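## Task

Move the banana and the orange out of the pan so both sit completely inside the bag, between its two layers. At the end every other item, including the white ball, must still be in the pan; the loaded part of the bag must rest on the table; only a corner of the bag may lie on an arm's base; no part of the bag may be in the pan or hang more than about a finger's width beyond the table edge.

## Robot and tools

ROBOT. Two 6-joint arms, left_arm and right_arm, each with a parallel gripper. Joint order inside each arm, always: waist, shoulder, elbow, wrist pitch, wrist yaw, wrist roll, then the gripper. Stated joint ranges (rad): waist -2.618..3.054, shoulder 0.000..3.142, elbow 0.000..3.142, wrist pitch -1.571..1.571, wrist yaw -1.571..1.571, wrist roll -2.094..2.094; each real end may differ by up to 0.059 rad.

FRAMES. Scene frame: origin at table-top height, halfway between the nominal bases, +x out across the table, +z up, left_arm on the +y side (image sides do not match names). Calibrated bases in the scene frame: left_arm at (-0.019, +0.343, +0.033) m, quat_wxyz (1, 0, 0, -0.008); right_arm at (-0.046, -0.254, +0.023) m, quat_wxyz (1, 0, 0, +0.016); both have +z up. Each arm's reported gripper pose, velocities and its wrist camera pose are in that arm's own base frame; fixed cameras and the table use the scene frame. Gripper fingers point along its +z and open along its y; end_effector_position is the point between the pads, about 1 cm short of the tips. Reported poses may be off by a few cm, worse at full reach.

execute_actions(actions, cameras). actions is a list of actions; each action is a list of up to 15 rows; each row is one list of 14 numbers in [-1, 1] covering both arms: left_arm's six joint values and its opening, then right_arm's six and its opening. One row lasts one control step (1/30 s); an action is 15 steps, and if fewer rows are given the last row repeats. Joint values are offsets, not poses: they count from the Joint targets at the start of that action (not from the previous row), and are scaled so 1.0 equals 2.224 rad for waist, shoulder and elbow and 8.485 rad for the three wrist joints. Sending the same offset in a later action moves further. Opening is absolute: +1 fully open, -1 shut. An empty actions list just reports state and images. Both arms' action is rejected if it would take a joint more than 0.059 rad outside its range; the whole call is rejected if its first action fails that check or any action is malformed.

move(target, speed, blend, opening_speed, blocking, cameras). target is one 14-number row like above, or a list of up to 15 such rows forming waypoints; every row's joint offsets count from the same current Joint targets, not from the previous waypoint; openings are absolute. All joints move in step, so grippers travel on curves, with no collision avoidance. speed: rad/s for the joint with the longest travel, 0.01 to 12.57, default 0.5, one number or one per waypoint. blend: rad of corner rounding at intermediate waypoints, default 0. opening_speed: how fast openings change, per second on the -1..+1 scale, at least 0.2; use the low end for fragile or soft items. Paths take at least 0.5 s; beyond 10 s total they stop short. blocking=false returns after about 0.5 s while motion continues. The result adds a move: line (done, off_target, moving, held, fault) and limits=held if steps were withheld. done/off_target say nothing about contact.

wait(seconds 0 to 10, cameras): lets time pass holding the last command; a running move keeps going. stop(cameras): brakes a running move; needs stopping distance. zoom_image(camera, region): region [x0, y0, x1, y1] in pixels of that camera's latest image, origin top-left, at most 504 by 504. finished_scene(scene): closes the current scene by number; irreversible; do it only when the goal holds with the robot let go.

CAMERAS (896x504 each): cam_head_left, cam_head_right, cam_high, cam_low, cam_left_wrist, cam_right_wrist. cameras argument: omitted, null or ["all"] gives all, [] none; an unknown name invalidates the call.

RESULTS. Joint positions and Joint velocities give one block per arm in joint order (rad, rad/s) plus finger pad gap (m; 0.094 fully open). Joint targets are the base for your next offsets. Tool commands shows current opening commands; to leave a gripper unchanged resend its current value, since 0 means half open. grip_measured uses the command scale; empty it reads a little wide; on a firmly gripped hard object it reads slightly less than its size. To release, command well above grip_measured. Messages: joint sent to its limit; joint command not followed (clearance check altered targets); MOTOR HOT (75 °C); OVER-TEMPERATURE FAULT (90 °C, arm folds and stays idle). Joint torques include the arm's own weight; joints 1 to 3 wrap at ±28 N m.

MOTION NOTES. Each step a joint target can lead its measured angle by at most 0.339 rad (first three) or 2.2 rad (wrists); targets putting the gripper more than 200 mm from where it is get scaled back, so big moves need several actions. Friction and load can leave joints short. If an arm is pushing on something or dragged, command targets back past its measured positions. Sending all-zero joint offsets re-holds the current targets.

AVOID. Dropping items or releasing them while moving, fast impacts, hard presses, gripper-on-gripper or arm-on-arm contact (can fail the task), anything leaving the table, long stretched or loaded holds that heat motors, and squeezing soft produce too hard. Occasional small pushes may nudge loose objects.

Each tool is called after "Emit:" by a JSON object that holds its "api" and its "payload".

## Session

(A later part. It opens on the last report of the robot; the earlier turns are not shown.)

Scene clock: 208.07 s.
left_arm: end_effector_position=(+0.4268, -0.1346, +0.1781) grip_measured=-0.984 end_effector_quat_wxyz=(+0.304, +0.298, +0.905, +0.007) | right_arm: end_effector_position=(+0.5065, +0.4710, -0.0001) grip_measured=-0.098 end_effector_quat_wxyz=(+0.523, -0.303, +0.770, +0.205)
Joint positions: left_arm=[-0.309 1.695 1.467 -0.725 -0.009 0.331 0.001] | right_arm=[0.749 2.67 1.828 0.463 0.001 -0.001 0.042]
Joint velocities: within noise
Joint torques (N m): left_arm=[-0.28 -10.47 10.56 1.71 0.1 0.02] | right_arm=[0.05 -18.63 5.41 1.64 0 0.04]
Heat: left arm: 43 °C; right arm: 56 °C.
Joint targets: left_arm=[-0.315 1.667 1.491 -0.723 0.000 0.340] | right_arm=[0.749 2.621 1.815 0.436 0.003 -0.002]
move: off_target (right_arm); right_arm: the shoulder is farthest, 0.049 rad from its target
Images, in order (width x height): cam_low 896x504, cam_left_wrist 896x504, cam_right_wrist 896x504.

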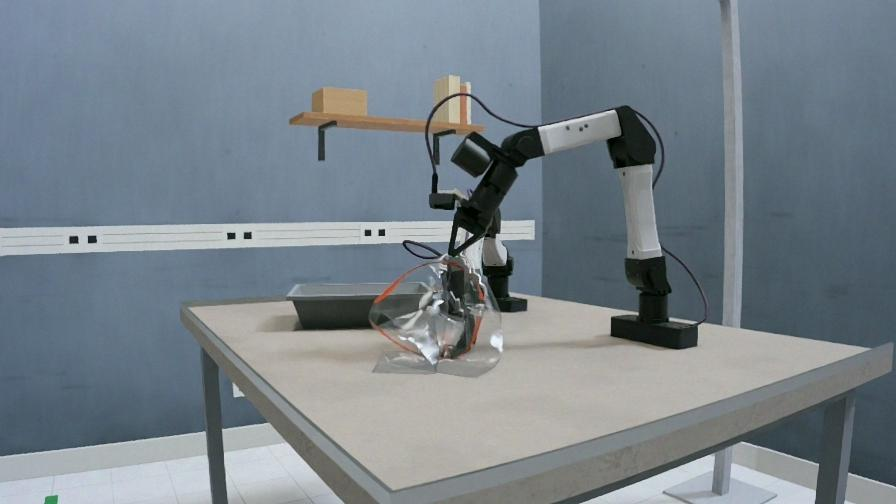

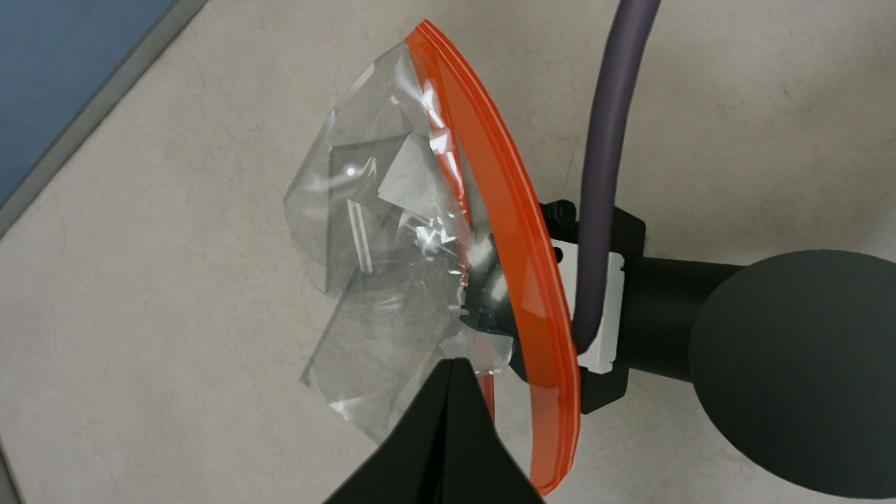

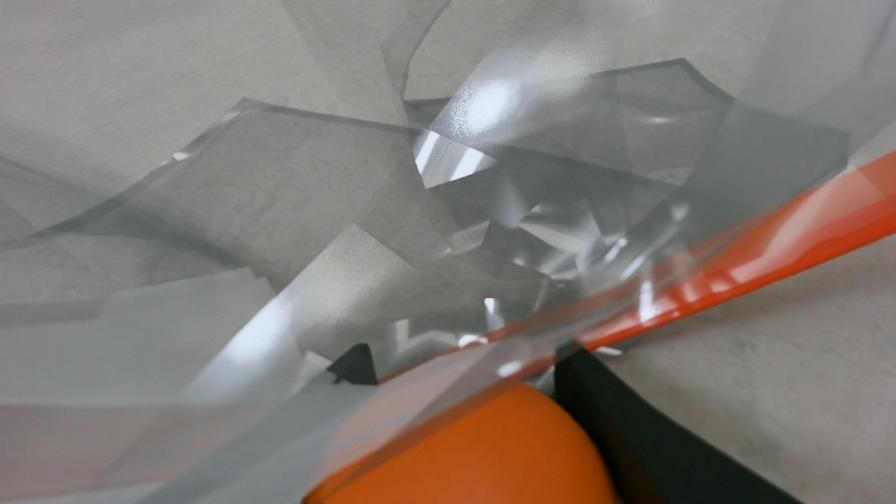

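Emit:
{"api": "move", "payload": {"target": [[0,0,0,0,0,0,-1,0,-0.1736,-0.2495,0.0181,0,0,-0.15],[0,0,0,0,0,0,-1,0,-0.4051,-0.1776,-0.0826,0,0,-0.15]], "speed": [0.2,0.4]}}

Emit:
{"api": "zoom_image", "payload": {"camera": "cam_low", "region": [330, 200, 540, 380]}}

Scene clock: 214.47 s.
left_arm: end_effector_position=(+0.4268, -0.1346, +0.1781) grip_measured=-0.984 end_effector_quat_wxyz=(+0.304, +0.298, +0.905, +0.007) | right_arm: end_effector_position=(+0.3789, +0.3523, +0.1966) grip_measured=-0.148 end_effector_quat_wxyz=(+0.421, -0.327, +0.830, +0.165)
Joint positions: left_arm=[-0.309 1.695 1.467 -0.725 -0.009 0.331 0.001] | right_arm=[0.749 1.756 1.393 -0.27 0.001 -0.001 0.04]
Joint velocities: within noise
Joint torques (N m): left_arm=[-0.28 -10.44 10.52 1.7 0.11 0.02] | right_arm=[0.01 -12.11 9.99 1.79 0 0.04]
Heat: left arm: 43 °C; right arm: 59 °C.
Joint targets: left_arm=[-0.315 1.667 1.491 -0.723 0.000 0.340] | right_arm=[0.749 1.720 1.420 -0.265 0.003 -0.002]
move: off_target (right_arm); right_arm: the shoulder is farthest, 0.037 rad from its target

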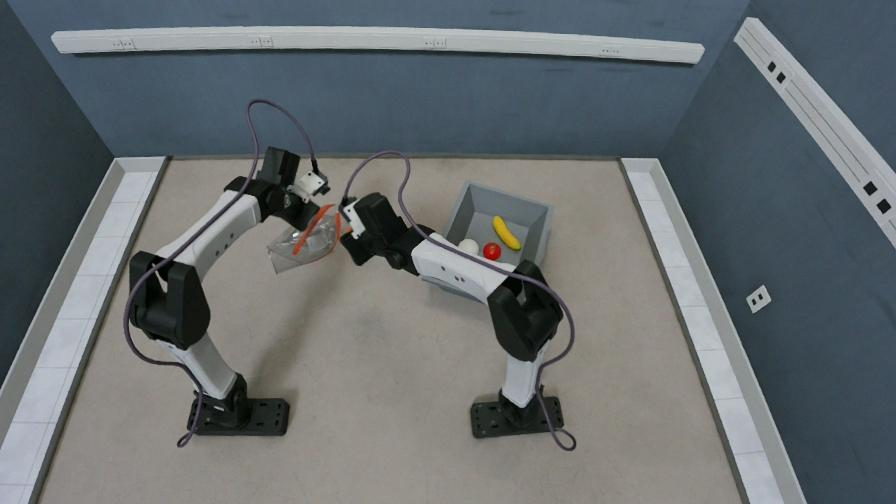

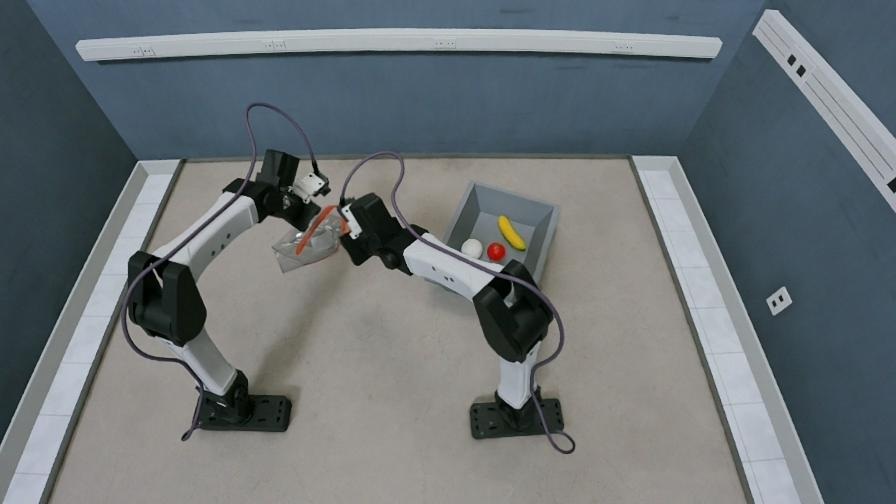

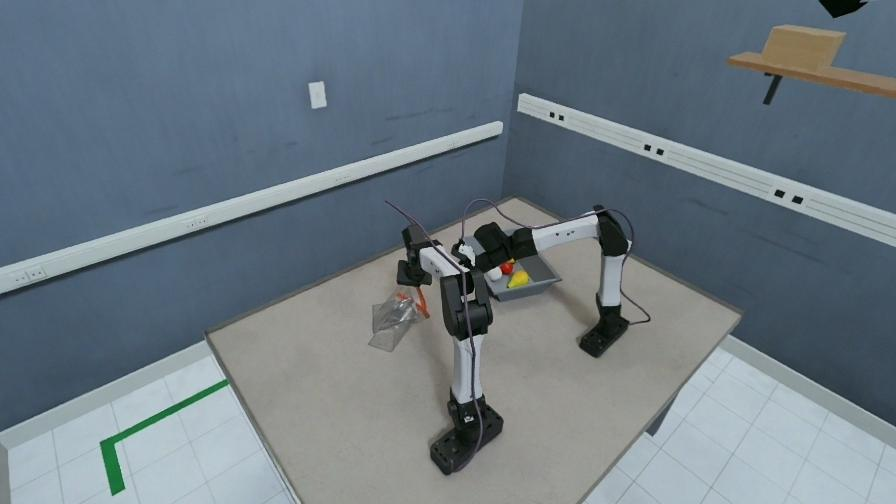

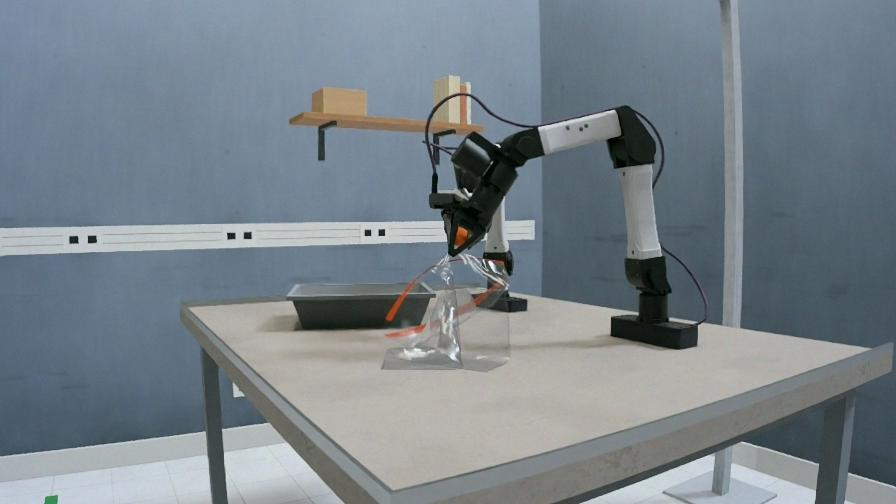

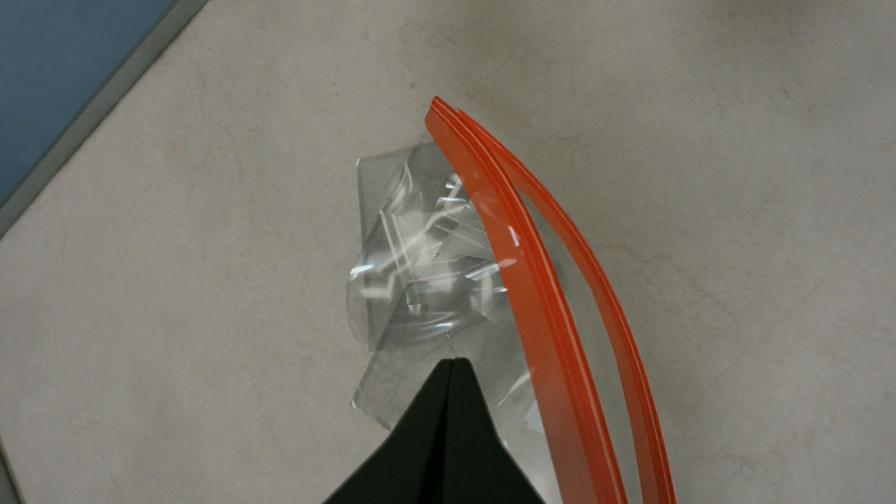

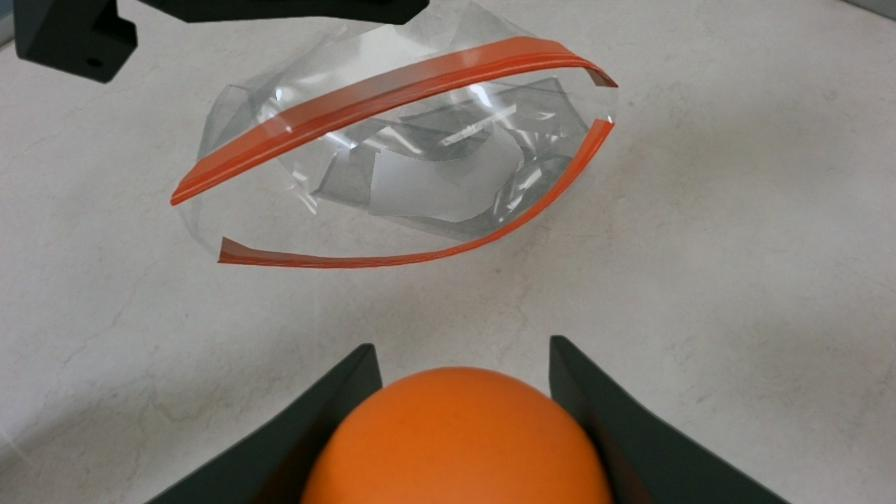

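Scaled by 2.400 from the camera's 896x504 image, which has a finer 1280x720 frame.

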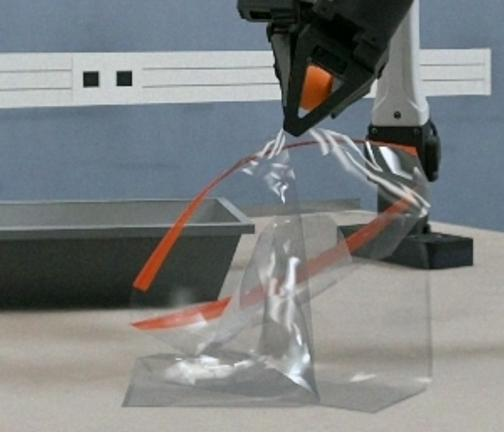

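Emit:
{"api": "move", "payload": {"target": [0,0,0,0,0,-0.047,-1,0,0,0,0,0,0,-0.15], "speed": 0.3, "cameras": ["cam_right_wrist","cam_left_wrist","cam_low","cam_head_left"]}}

Emit:
{"api": "zoom_image", "payload": {"camera": "cam_head_left", "region": [250, 140, 450, 290]}}

Scene clock: 216.77 s.
left_arm: end_effector_position=(+0.4268, -0.1346, +0.1781) grip_measured=-0.984 end_effector_quat_wxyz=(+0.300, +0.123, +0.945, -0.050) | right_arm: end_effector_position=(+0.3788, +0.3522, +0.1964) grip_measured=-0.148 end_effector_quat_wxyz=(+0.421, -0.327, +0.830, +0.165)
Joint positions: left_arm=[-0.309 1.695 1.467 -0.725 -0.009 -0.047 0.001] | right_arm=[0.749 1.756 1.393 -0.271 0.001 -0.001 0.04]
Joint velocities: within noise
Joint torques (N m): left_arm=[-0.25 -10.44 10.55 1.71 0.08 -0.16] | right_arm=[0.03 -12.08 9.99 1.8 -0.01 0.04]
Heat: left arm: 43 °C; right arm: 58 °C.
Joint targets: left_arm=[-0.315 1.667 1.491 -0.723 0.000 -0.059] | right_arm=[0.749 1.720 1.420 -0.265 0.003 -0.002]
move: off_target (right_arm); right_arm: the shoulder is farthest, 0.036 rad from its target
Images, in order (width x height): cam_head_left 896x504, cam_low 896x504, cam_left_wrist 896x504, cam_right_wrist 896x504.

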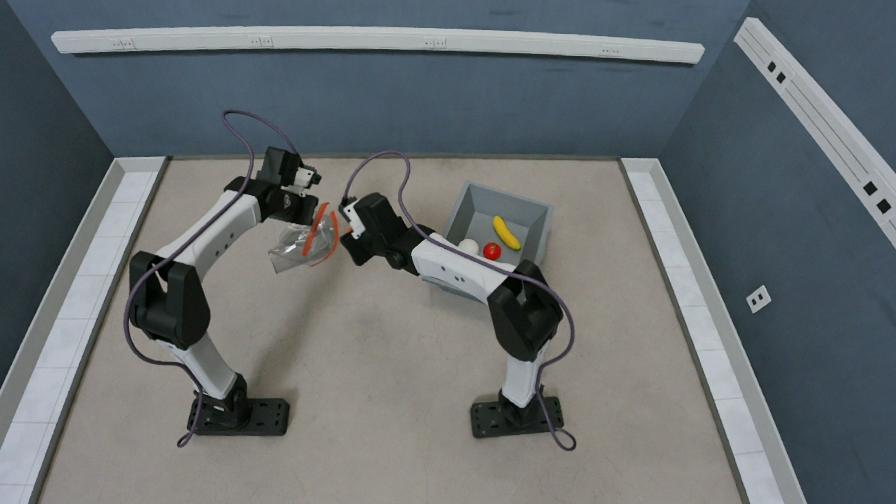

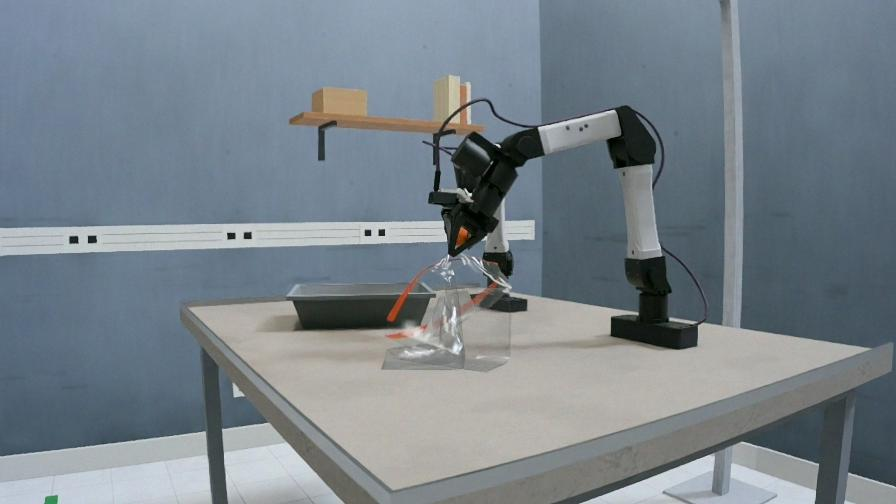

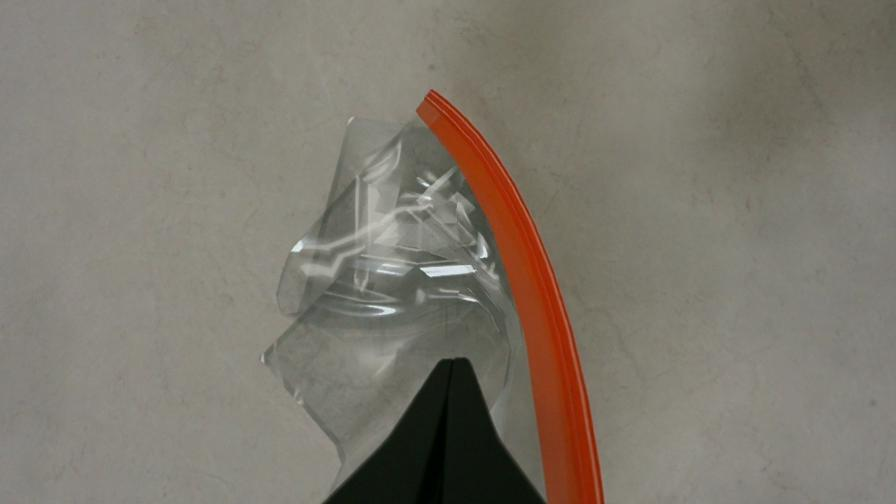

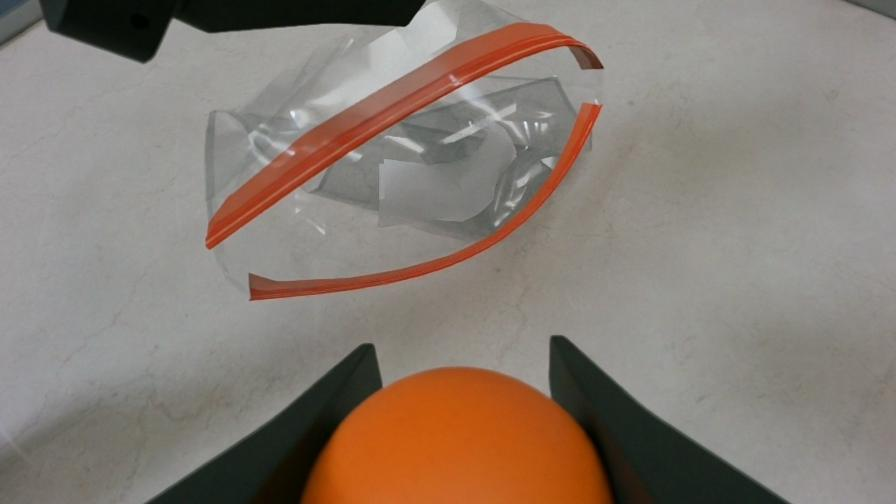

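Scaled by 2.520 from the camera's 896x504 image, which has a finer 1280x720 frame.

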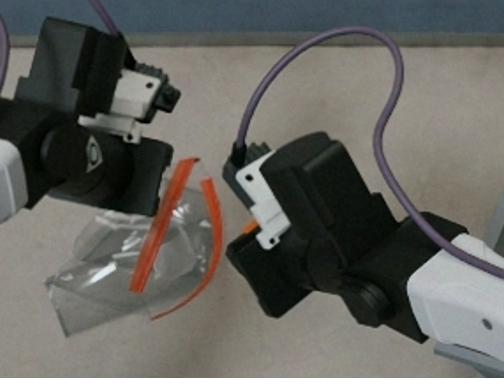

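Emit:
{"api": "move", "payload": {"target": [0,0.04,-0.008,-0.003,0,0,-1,0,0,0,0,0,0.0825,-0.15], "speed": 0.2, "cameras": ["cam_right_wrist","cam_left_wrist","cam_low","cam_head_left"]}}

Emit:
{"api": "zoom_image", "payload": {"camera": "cam_low", "region": [330, 200, 540, 380]}}

Scene clock: 221.80 s.
left_arm: end_effector_position=(+0.4268, -0.1346, +0.1574) grip_measured=-0.984 end_effector_quat_wxyz=(+0.273, +0.124, +0.953, -0.045) | right_arm: end_effector_position=(+0.3788, +0.3522, +0.1964) grip_measured=-0.148 end_effector_quat_wxyz=(+0.340, -0.026, +0.892, +0.297)
Joint positions: left_arm=[-0.309 1.74 1.467 -0.736 -0.009 -0.048 0.001] | right_arm=[0.749 1.756 1.393 -0.271 0.001 0.69 0.04]
Joint velocities: within noise
Joint torques (N m): left_arm=[-0.28 -7.3 8.72 1.47 0.08 -0.15] | right_arm=[0.03 -12.1 9.96 1.78 0.02 0.01]
Heat: left arm: 42 °C; right arm: 57 °C.
Joint targets: left_arm=[-0.315 1.757 1.473 -0.749 0.000 -0.059] | right_arm=[0.749 1.720 1.420 -0.265 0.003 0.698]
move: off_target (right_arm); right_arm: the shoulder is farthest, 0.036 rad from its target
Images, in order (width x height): cam_head_left 896x504, cam_low 896x504, cam_left_wrist 896x504, cam_right_wrist 896x504.

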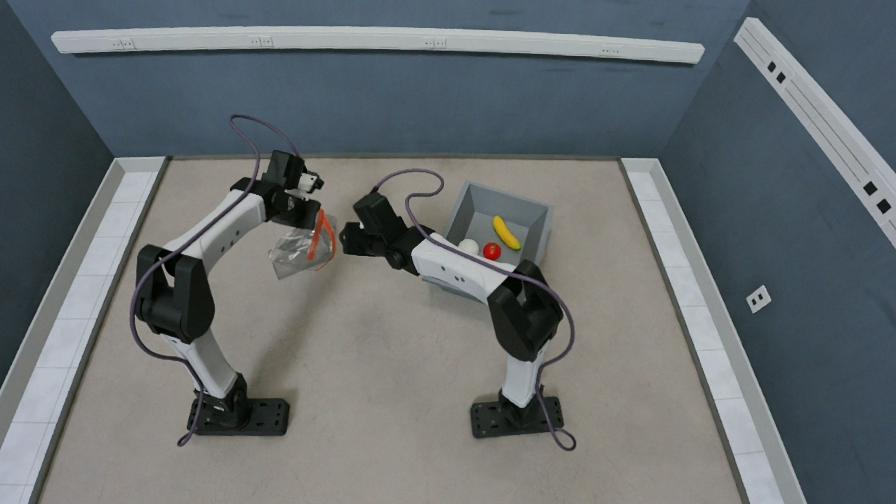

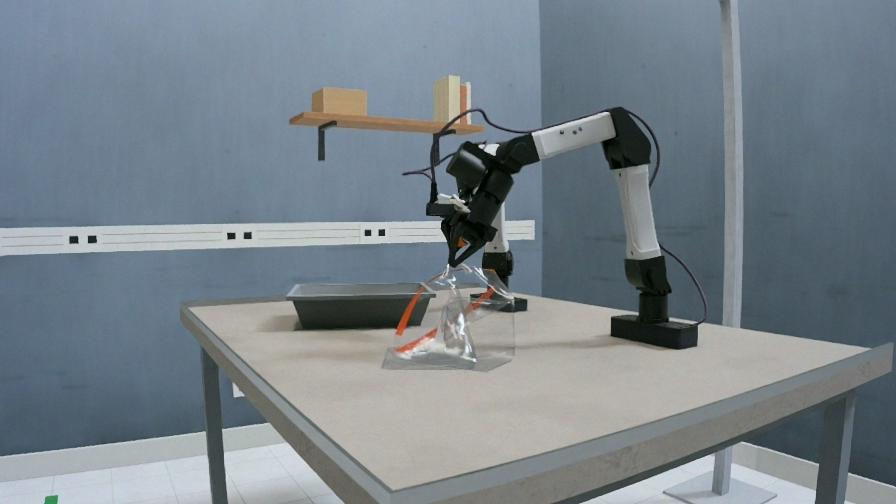

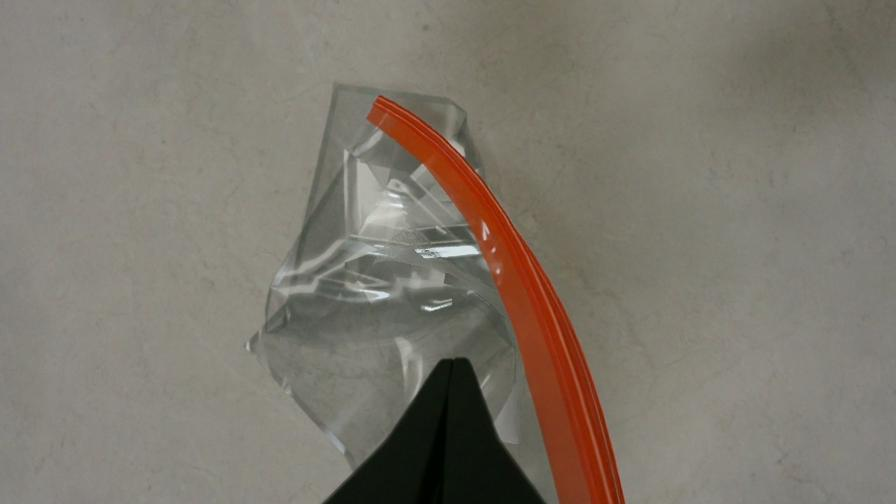

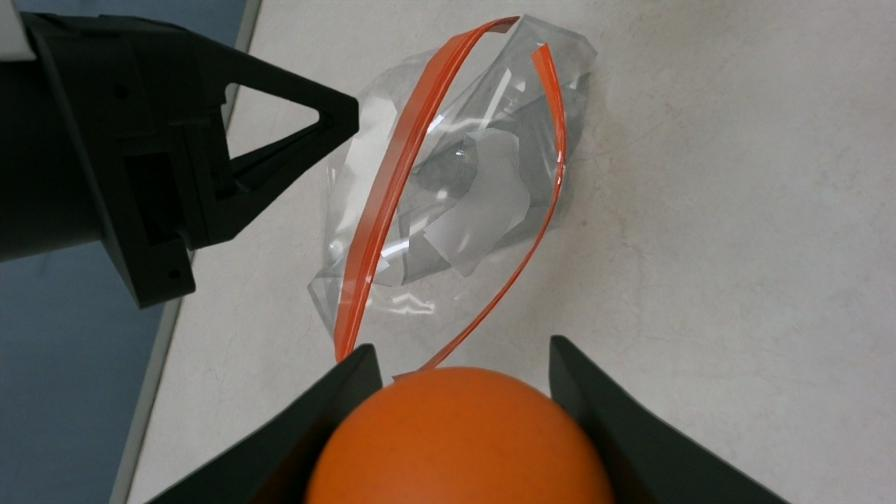

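Scaled by 2.400 from the camera's 896x504 image, which has a finer 1280x720 frame.

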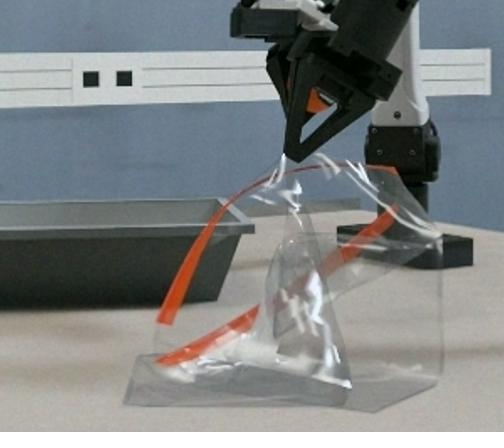

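Emit:
{"api": "move", "payload": {"target": [0,0,0,0,0,0,-1,0,0.1745,0.1129,0.0053,0,0,-0.15], "speed": 0.25, "cameras": ["cam_right_wrist","cam_left_wrist","cam_low","cam_head_left"]}}

Scene clock: 224.77 s.
left_arm: end_effector_position=(+0.4267, -0.1346, +0.1573) grip_measured=-0.984 end_effector_quat_wxyz=(+0.273, +0.124, +0.953, -0.045) | right_arm: end_effector_position=(+0.4302, +0.4000, +0.1291) grip_measured=-0.148 end_effector_quat_wxyz=(+0.318, -0.026, +0.906, +0.278)
Joint positions: left_arm=[-0.309 1.74 1.467 -0.737 -0.009 -0.048 0.001] | right_arm=[0.749 2.098 1.641 -0.241 0.001 0.692 0.04]
Joint velocities: within noise
Joint torques (N m): left_arm=[-0.28 -7.34 8.69 1.47 0.07 -0.14] | right_arm=[0.03 -10.71 10.18 1.86 0.02 0.08]
Heat: left arm: 41 °C; right arm: 56 °C.
Joint targets: left_arm=[-0.315 1.757 1.473 -0.749 0.000 -0.059] | right_arm=[0.749 2.108 1.671 -0.220 0.003 0.698]
move: done
Images, in order (width x height): cam_head_left 896x504, cam_low 896x504, cam_left_wrist 896x504, cam_right_wrist 896x504.

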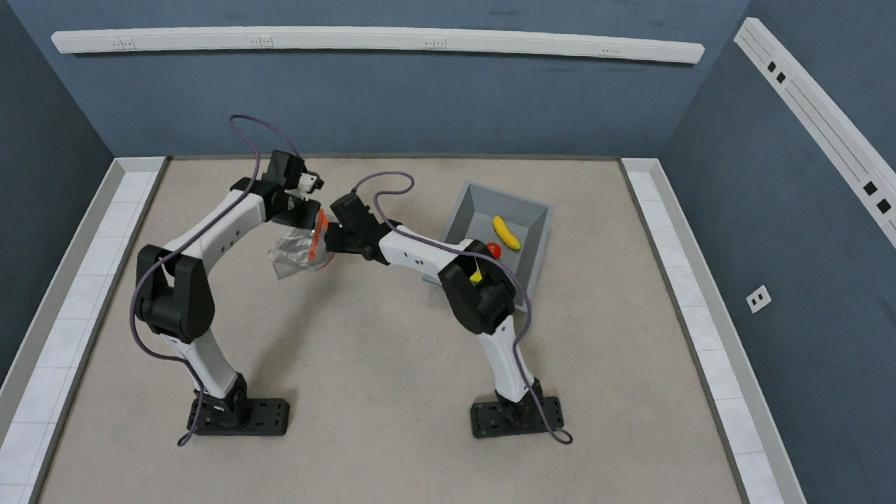

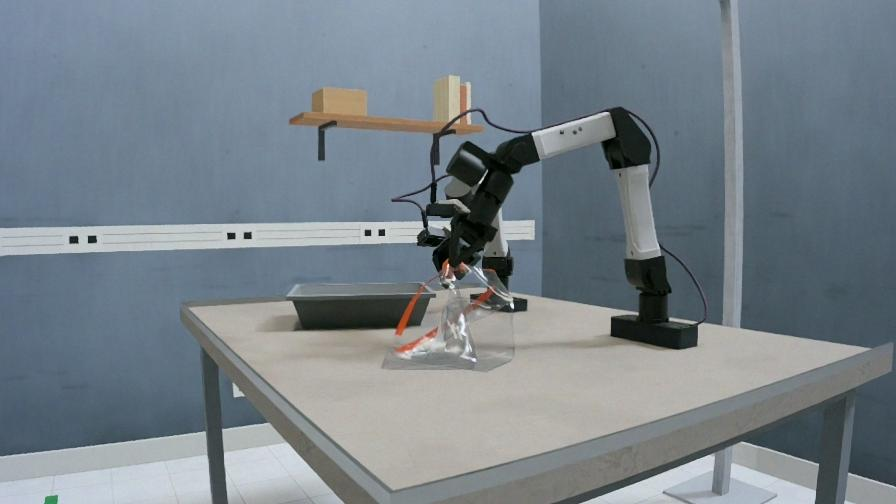

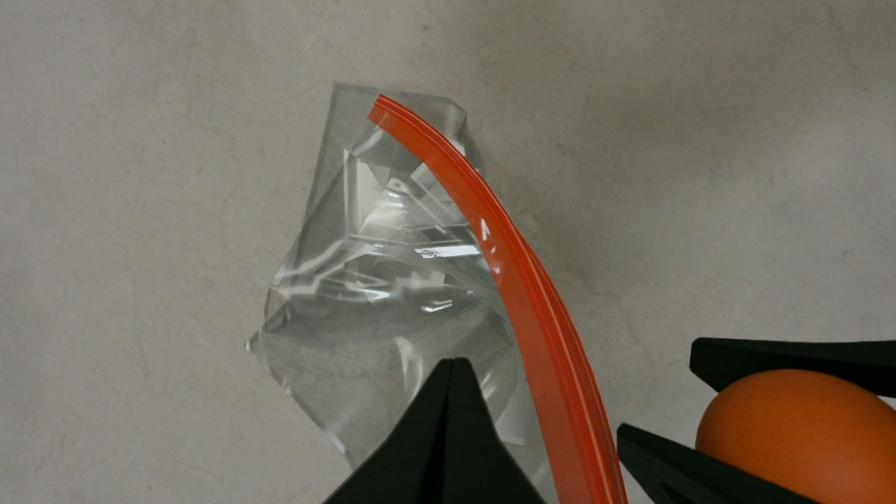

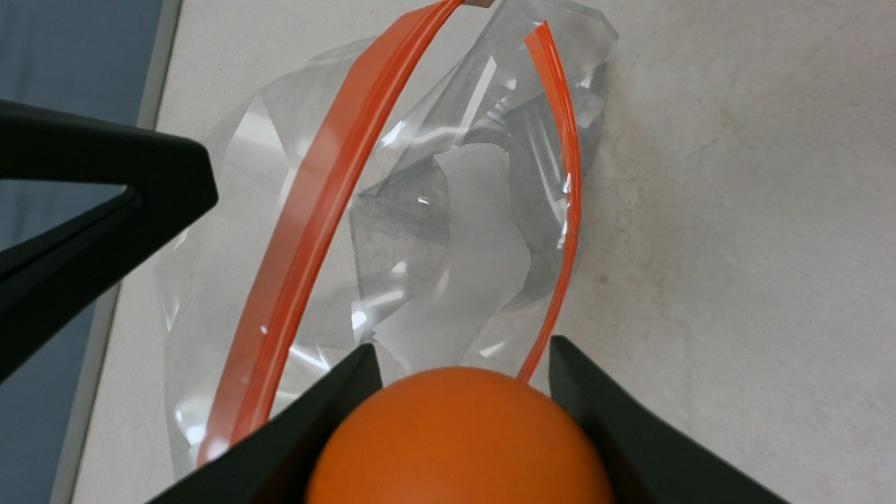

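Emit:
{"api": "move", "payload": {"target": [0,0,0,0,0,0,-1,0,0.1,0.11,-0.001,0,0,-0.15], "speed": 0.15, "cameras": ["cam_right_wrist","cam_left_wrist","cam_low","cam_head_left"]}}

Emit:
{"api": "zoom_image", "payload": {"camera": "cam_low", "region": [330, 200, 540, 380]}}

Scene clock: 227.07 s.
left_arm: end_effector_position=(+0.4266, -0.1346, +0.1573) grip_measured=-0.984 end_effector_quat_wxyz=(+0.273, +0.124, +0.953, -0.045) | right_arm: end_effector_position=(+0.4680, +0.4352, +0.1060) grip_measured=-0.148 end_effector_quat_wxyz=(+0.327, -0.026, +0.900, +0.286)
Joint positions: left_arm=[-0.309 1.74 1.467 -0.737 -0.009 -0.048 0.001] | right_arm=[0.749 2.316 1.884 -0.239 0.001 0.692 0.04]
Joint velocities: within noise
Joint torques (N m): left_arm=[-0.27 -7.35 8.72 1.46 0.08 -0.14] | right_arm=[0.03 -12.05 10.36 1.78 0.02 0.08]
Heat: left arm: 41 °C; right arm: 55 °C.
Joint targets: left_arm=[-0.315 1.757 1.473 -0.749 0.000 -0.059] | right_arm=[0.749 2.331 1.916 -0.229 0.003 0.698]
move: done
Images, in order (width x height): cam_head_left 896x504, cam_low 896x504, cam_left_wrist 896x504, cam_right_wrist 896x504.

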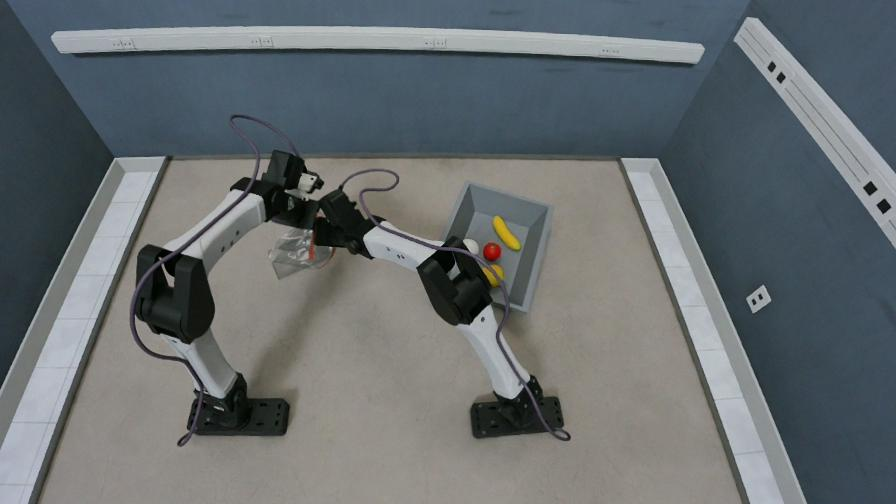

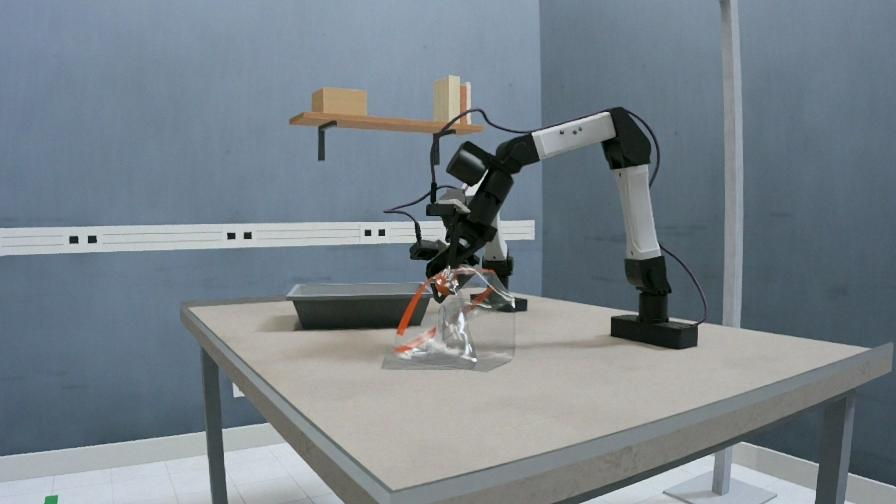

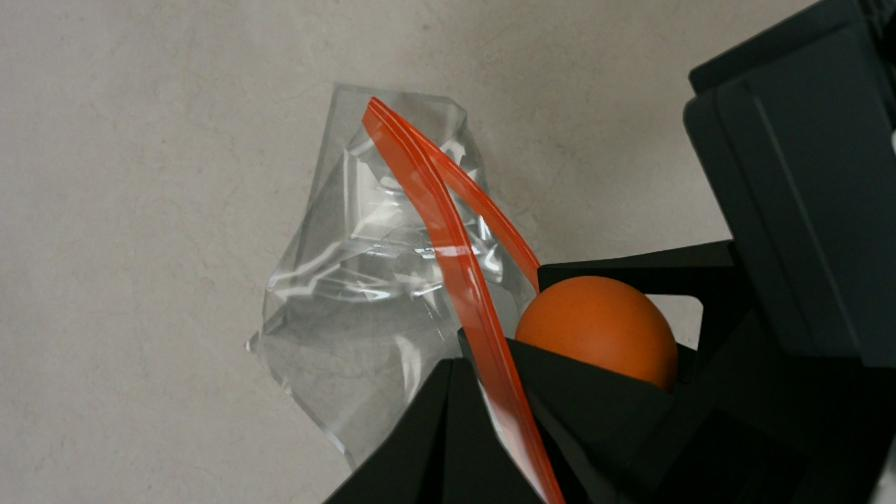

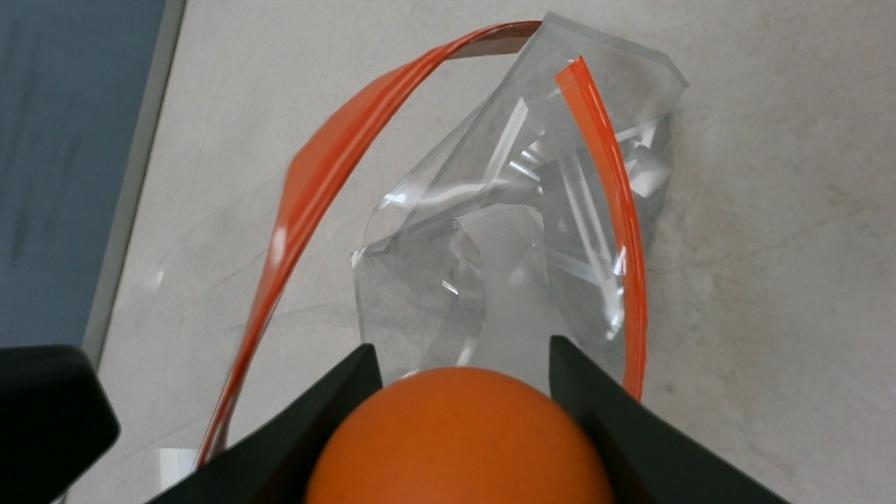

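Scaled by 2.400 from the camera's 896x504 image, which has a finer 1280x720 frame.

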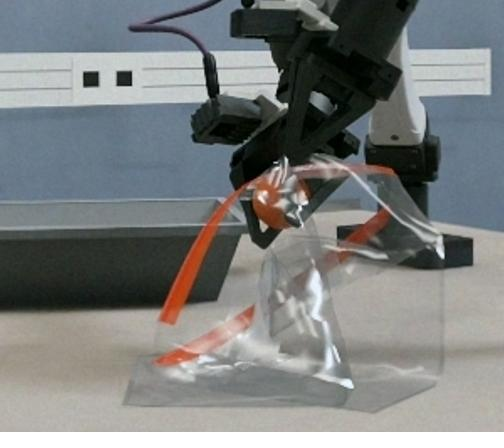

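Emit:
{"api": "move", "payload": {"target": [0,0,0,0,0,0,-1,0,0.0877,0.0976,-0.0131,0,0,-0.15], "speed": 0.15, "cameras": ["cam_right_wrist","cam_left_wrist","cam_low","cam_head_left"]}}

Emit:
{"api": "zoom_image", "payload": {"camera": "cam_low", "region": [330, 200, 540, 380]}}

Scene clock: 228.03 s.
left_arm: end_effector_position=(+0.4266, -0.1346, +0.1573) grip_measured=-0.984 end_effector_quat_wxyz=(+0.273, +0.124, +0.953, -0.045) | right_arm: end_effector_position=(+0.4700, +0.4370, +0.1062) grip_measured=-0.148 end_effector_quat_wxyz=(+0.327, -0.026, +0.900, +0.287)
Joint positions: left_arm=[-0.309 1.74 1.467 -0.737 -0.009 -0.048 0.001] | right_arm=[0.749 2.328 1.902 -0.245 0.001 0.692 0.04]
Joint velocities: within noise
Joint torques (N m): left_arm=[-0.28 -7.32 8.72 1.47 0.09 -0.15] | right_arm=[0.05 -13.35 7.21 1.72 0 0.01]
Heat: left arm: 41 °C; right arm: 56 °C.
Joint targets: left_arm=[-0.315 1.757 1.473 -0.749 0.000 -0.059] | right_arm=[0.749 2.327 1.901 -0.241 0.001 0.692]
move: held (right_arm; a check stopped the path); limits=held; right_arm: the elbow is farthest, 0.231 rad from its target
joint command not followed: on one or more control steps a check withheld the commanded joint targets of the right arm, and it was not sent them on those steps.
cause: the commanded joint targets, or the way to them, would bring a part of the robot too close to another arm (this arm's wrist (the part past the wrist pitch) and the left arm's gripper housing).
Images, in order (width x height): cam_head_left 896x504, cam_low 896x504, cam_left_wrist 896x504, cam_right_wrist 896x504.

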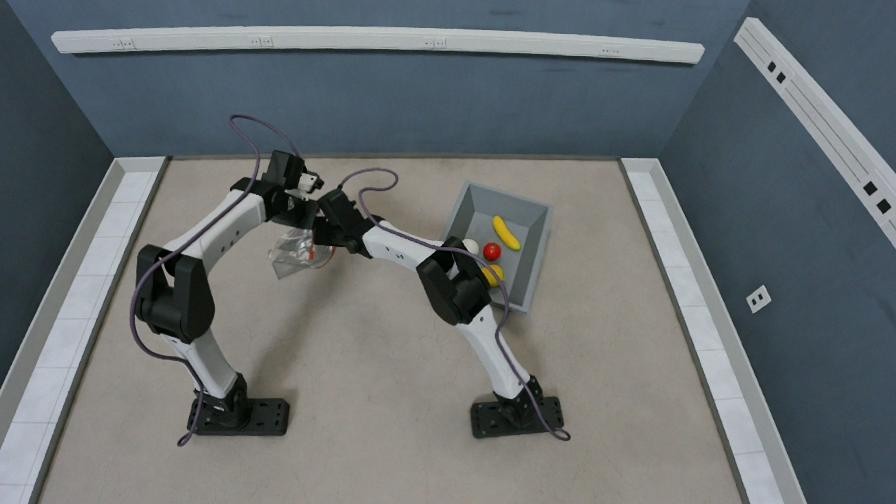

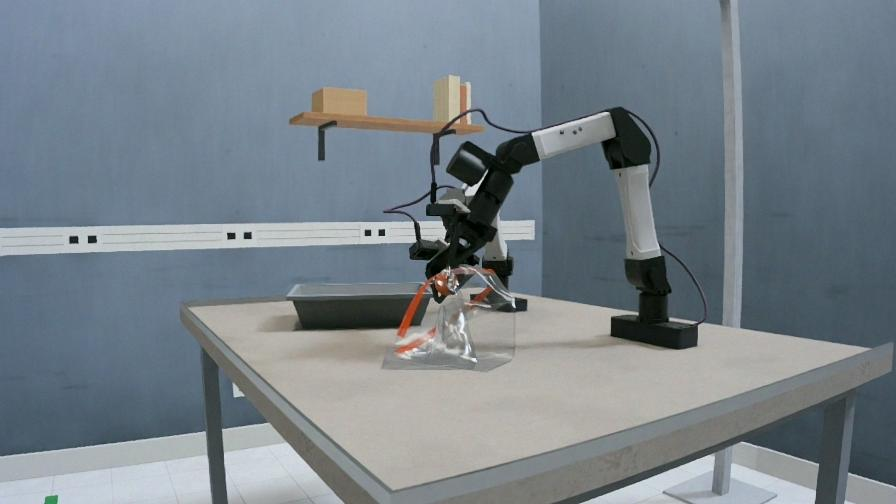

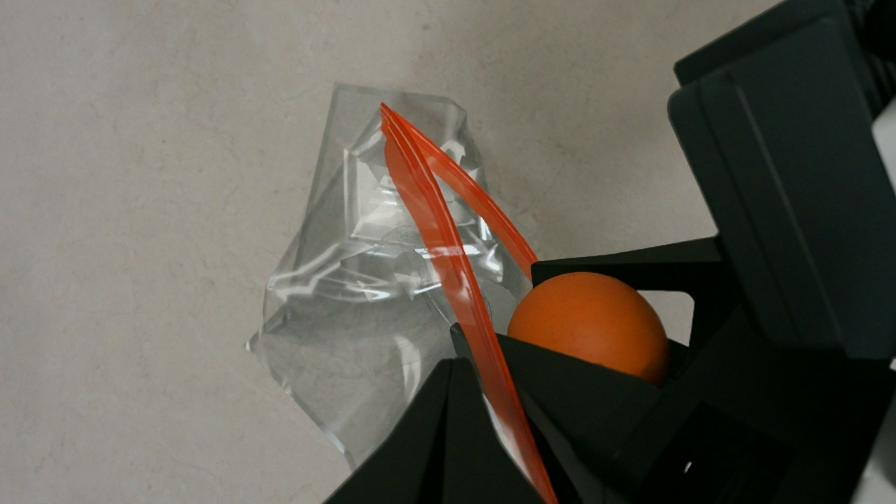

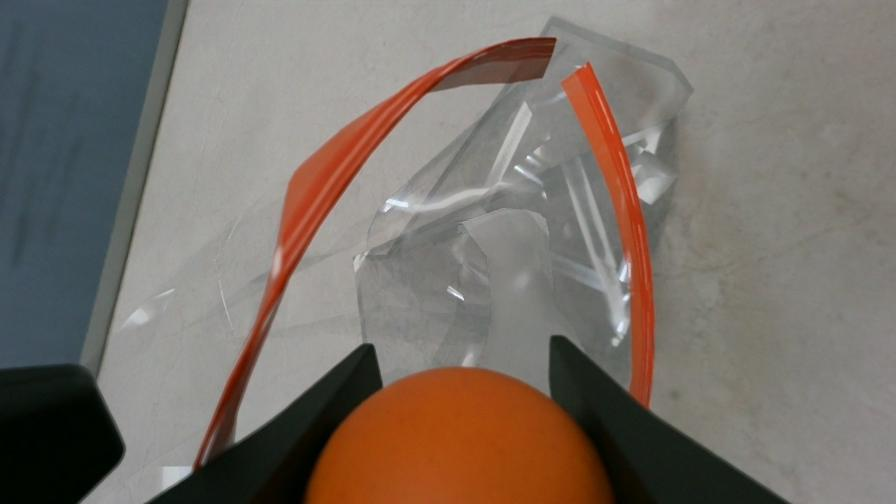

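Scaled by 2.400 from the camera's 896x504 image, which has a finer 1280x720 frame.

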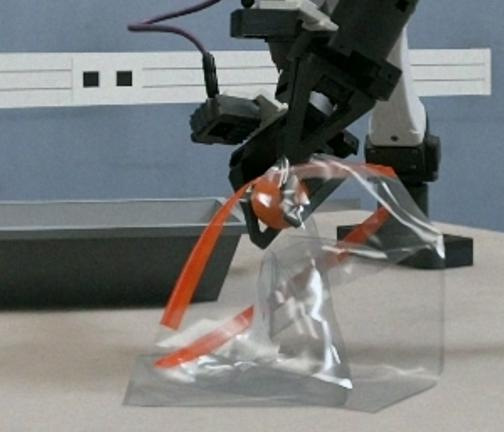

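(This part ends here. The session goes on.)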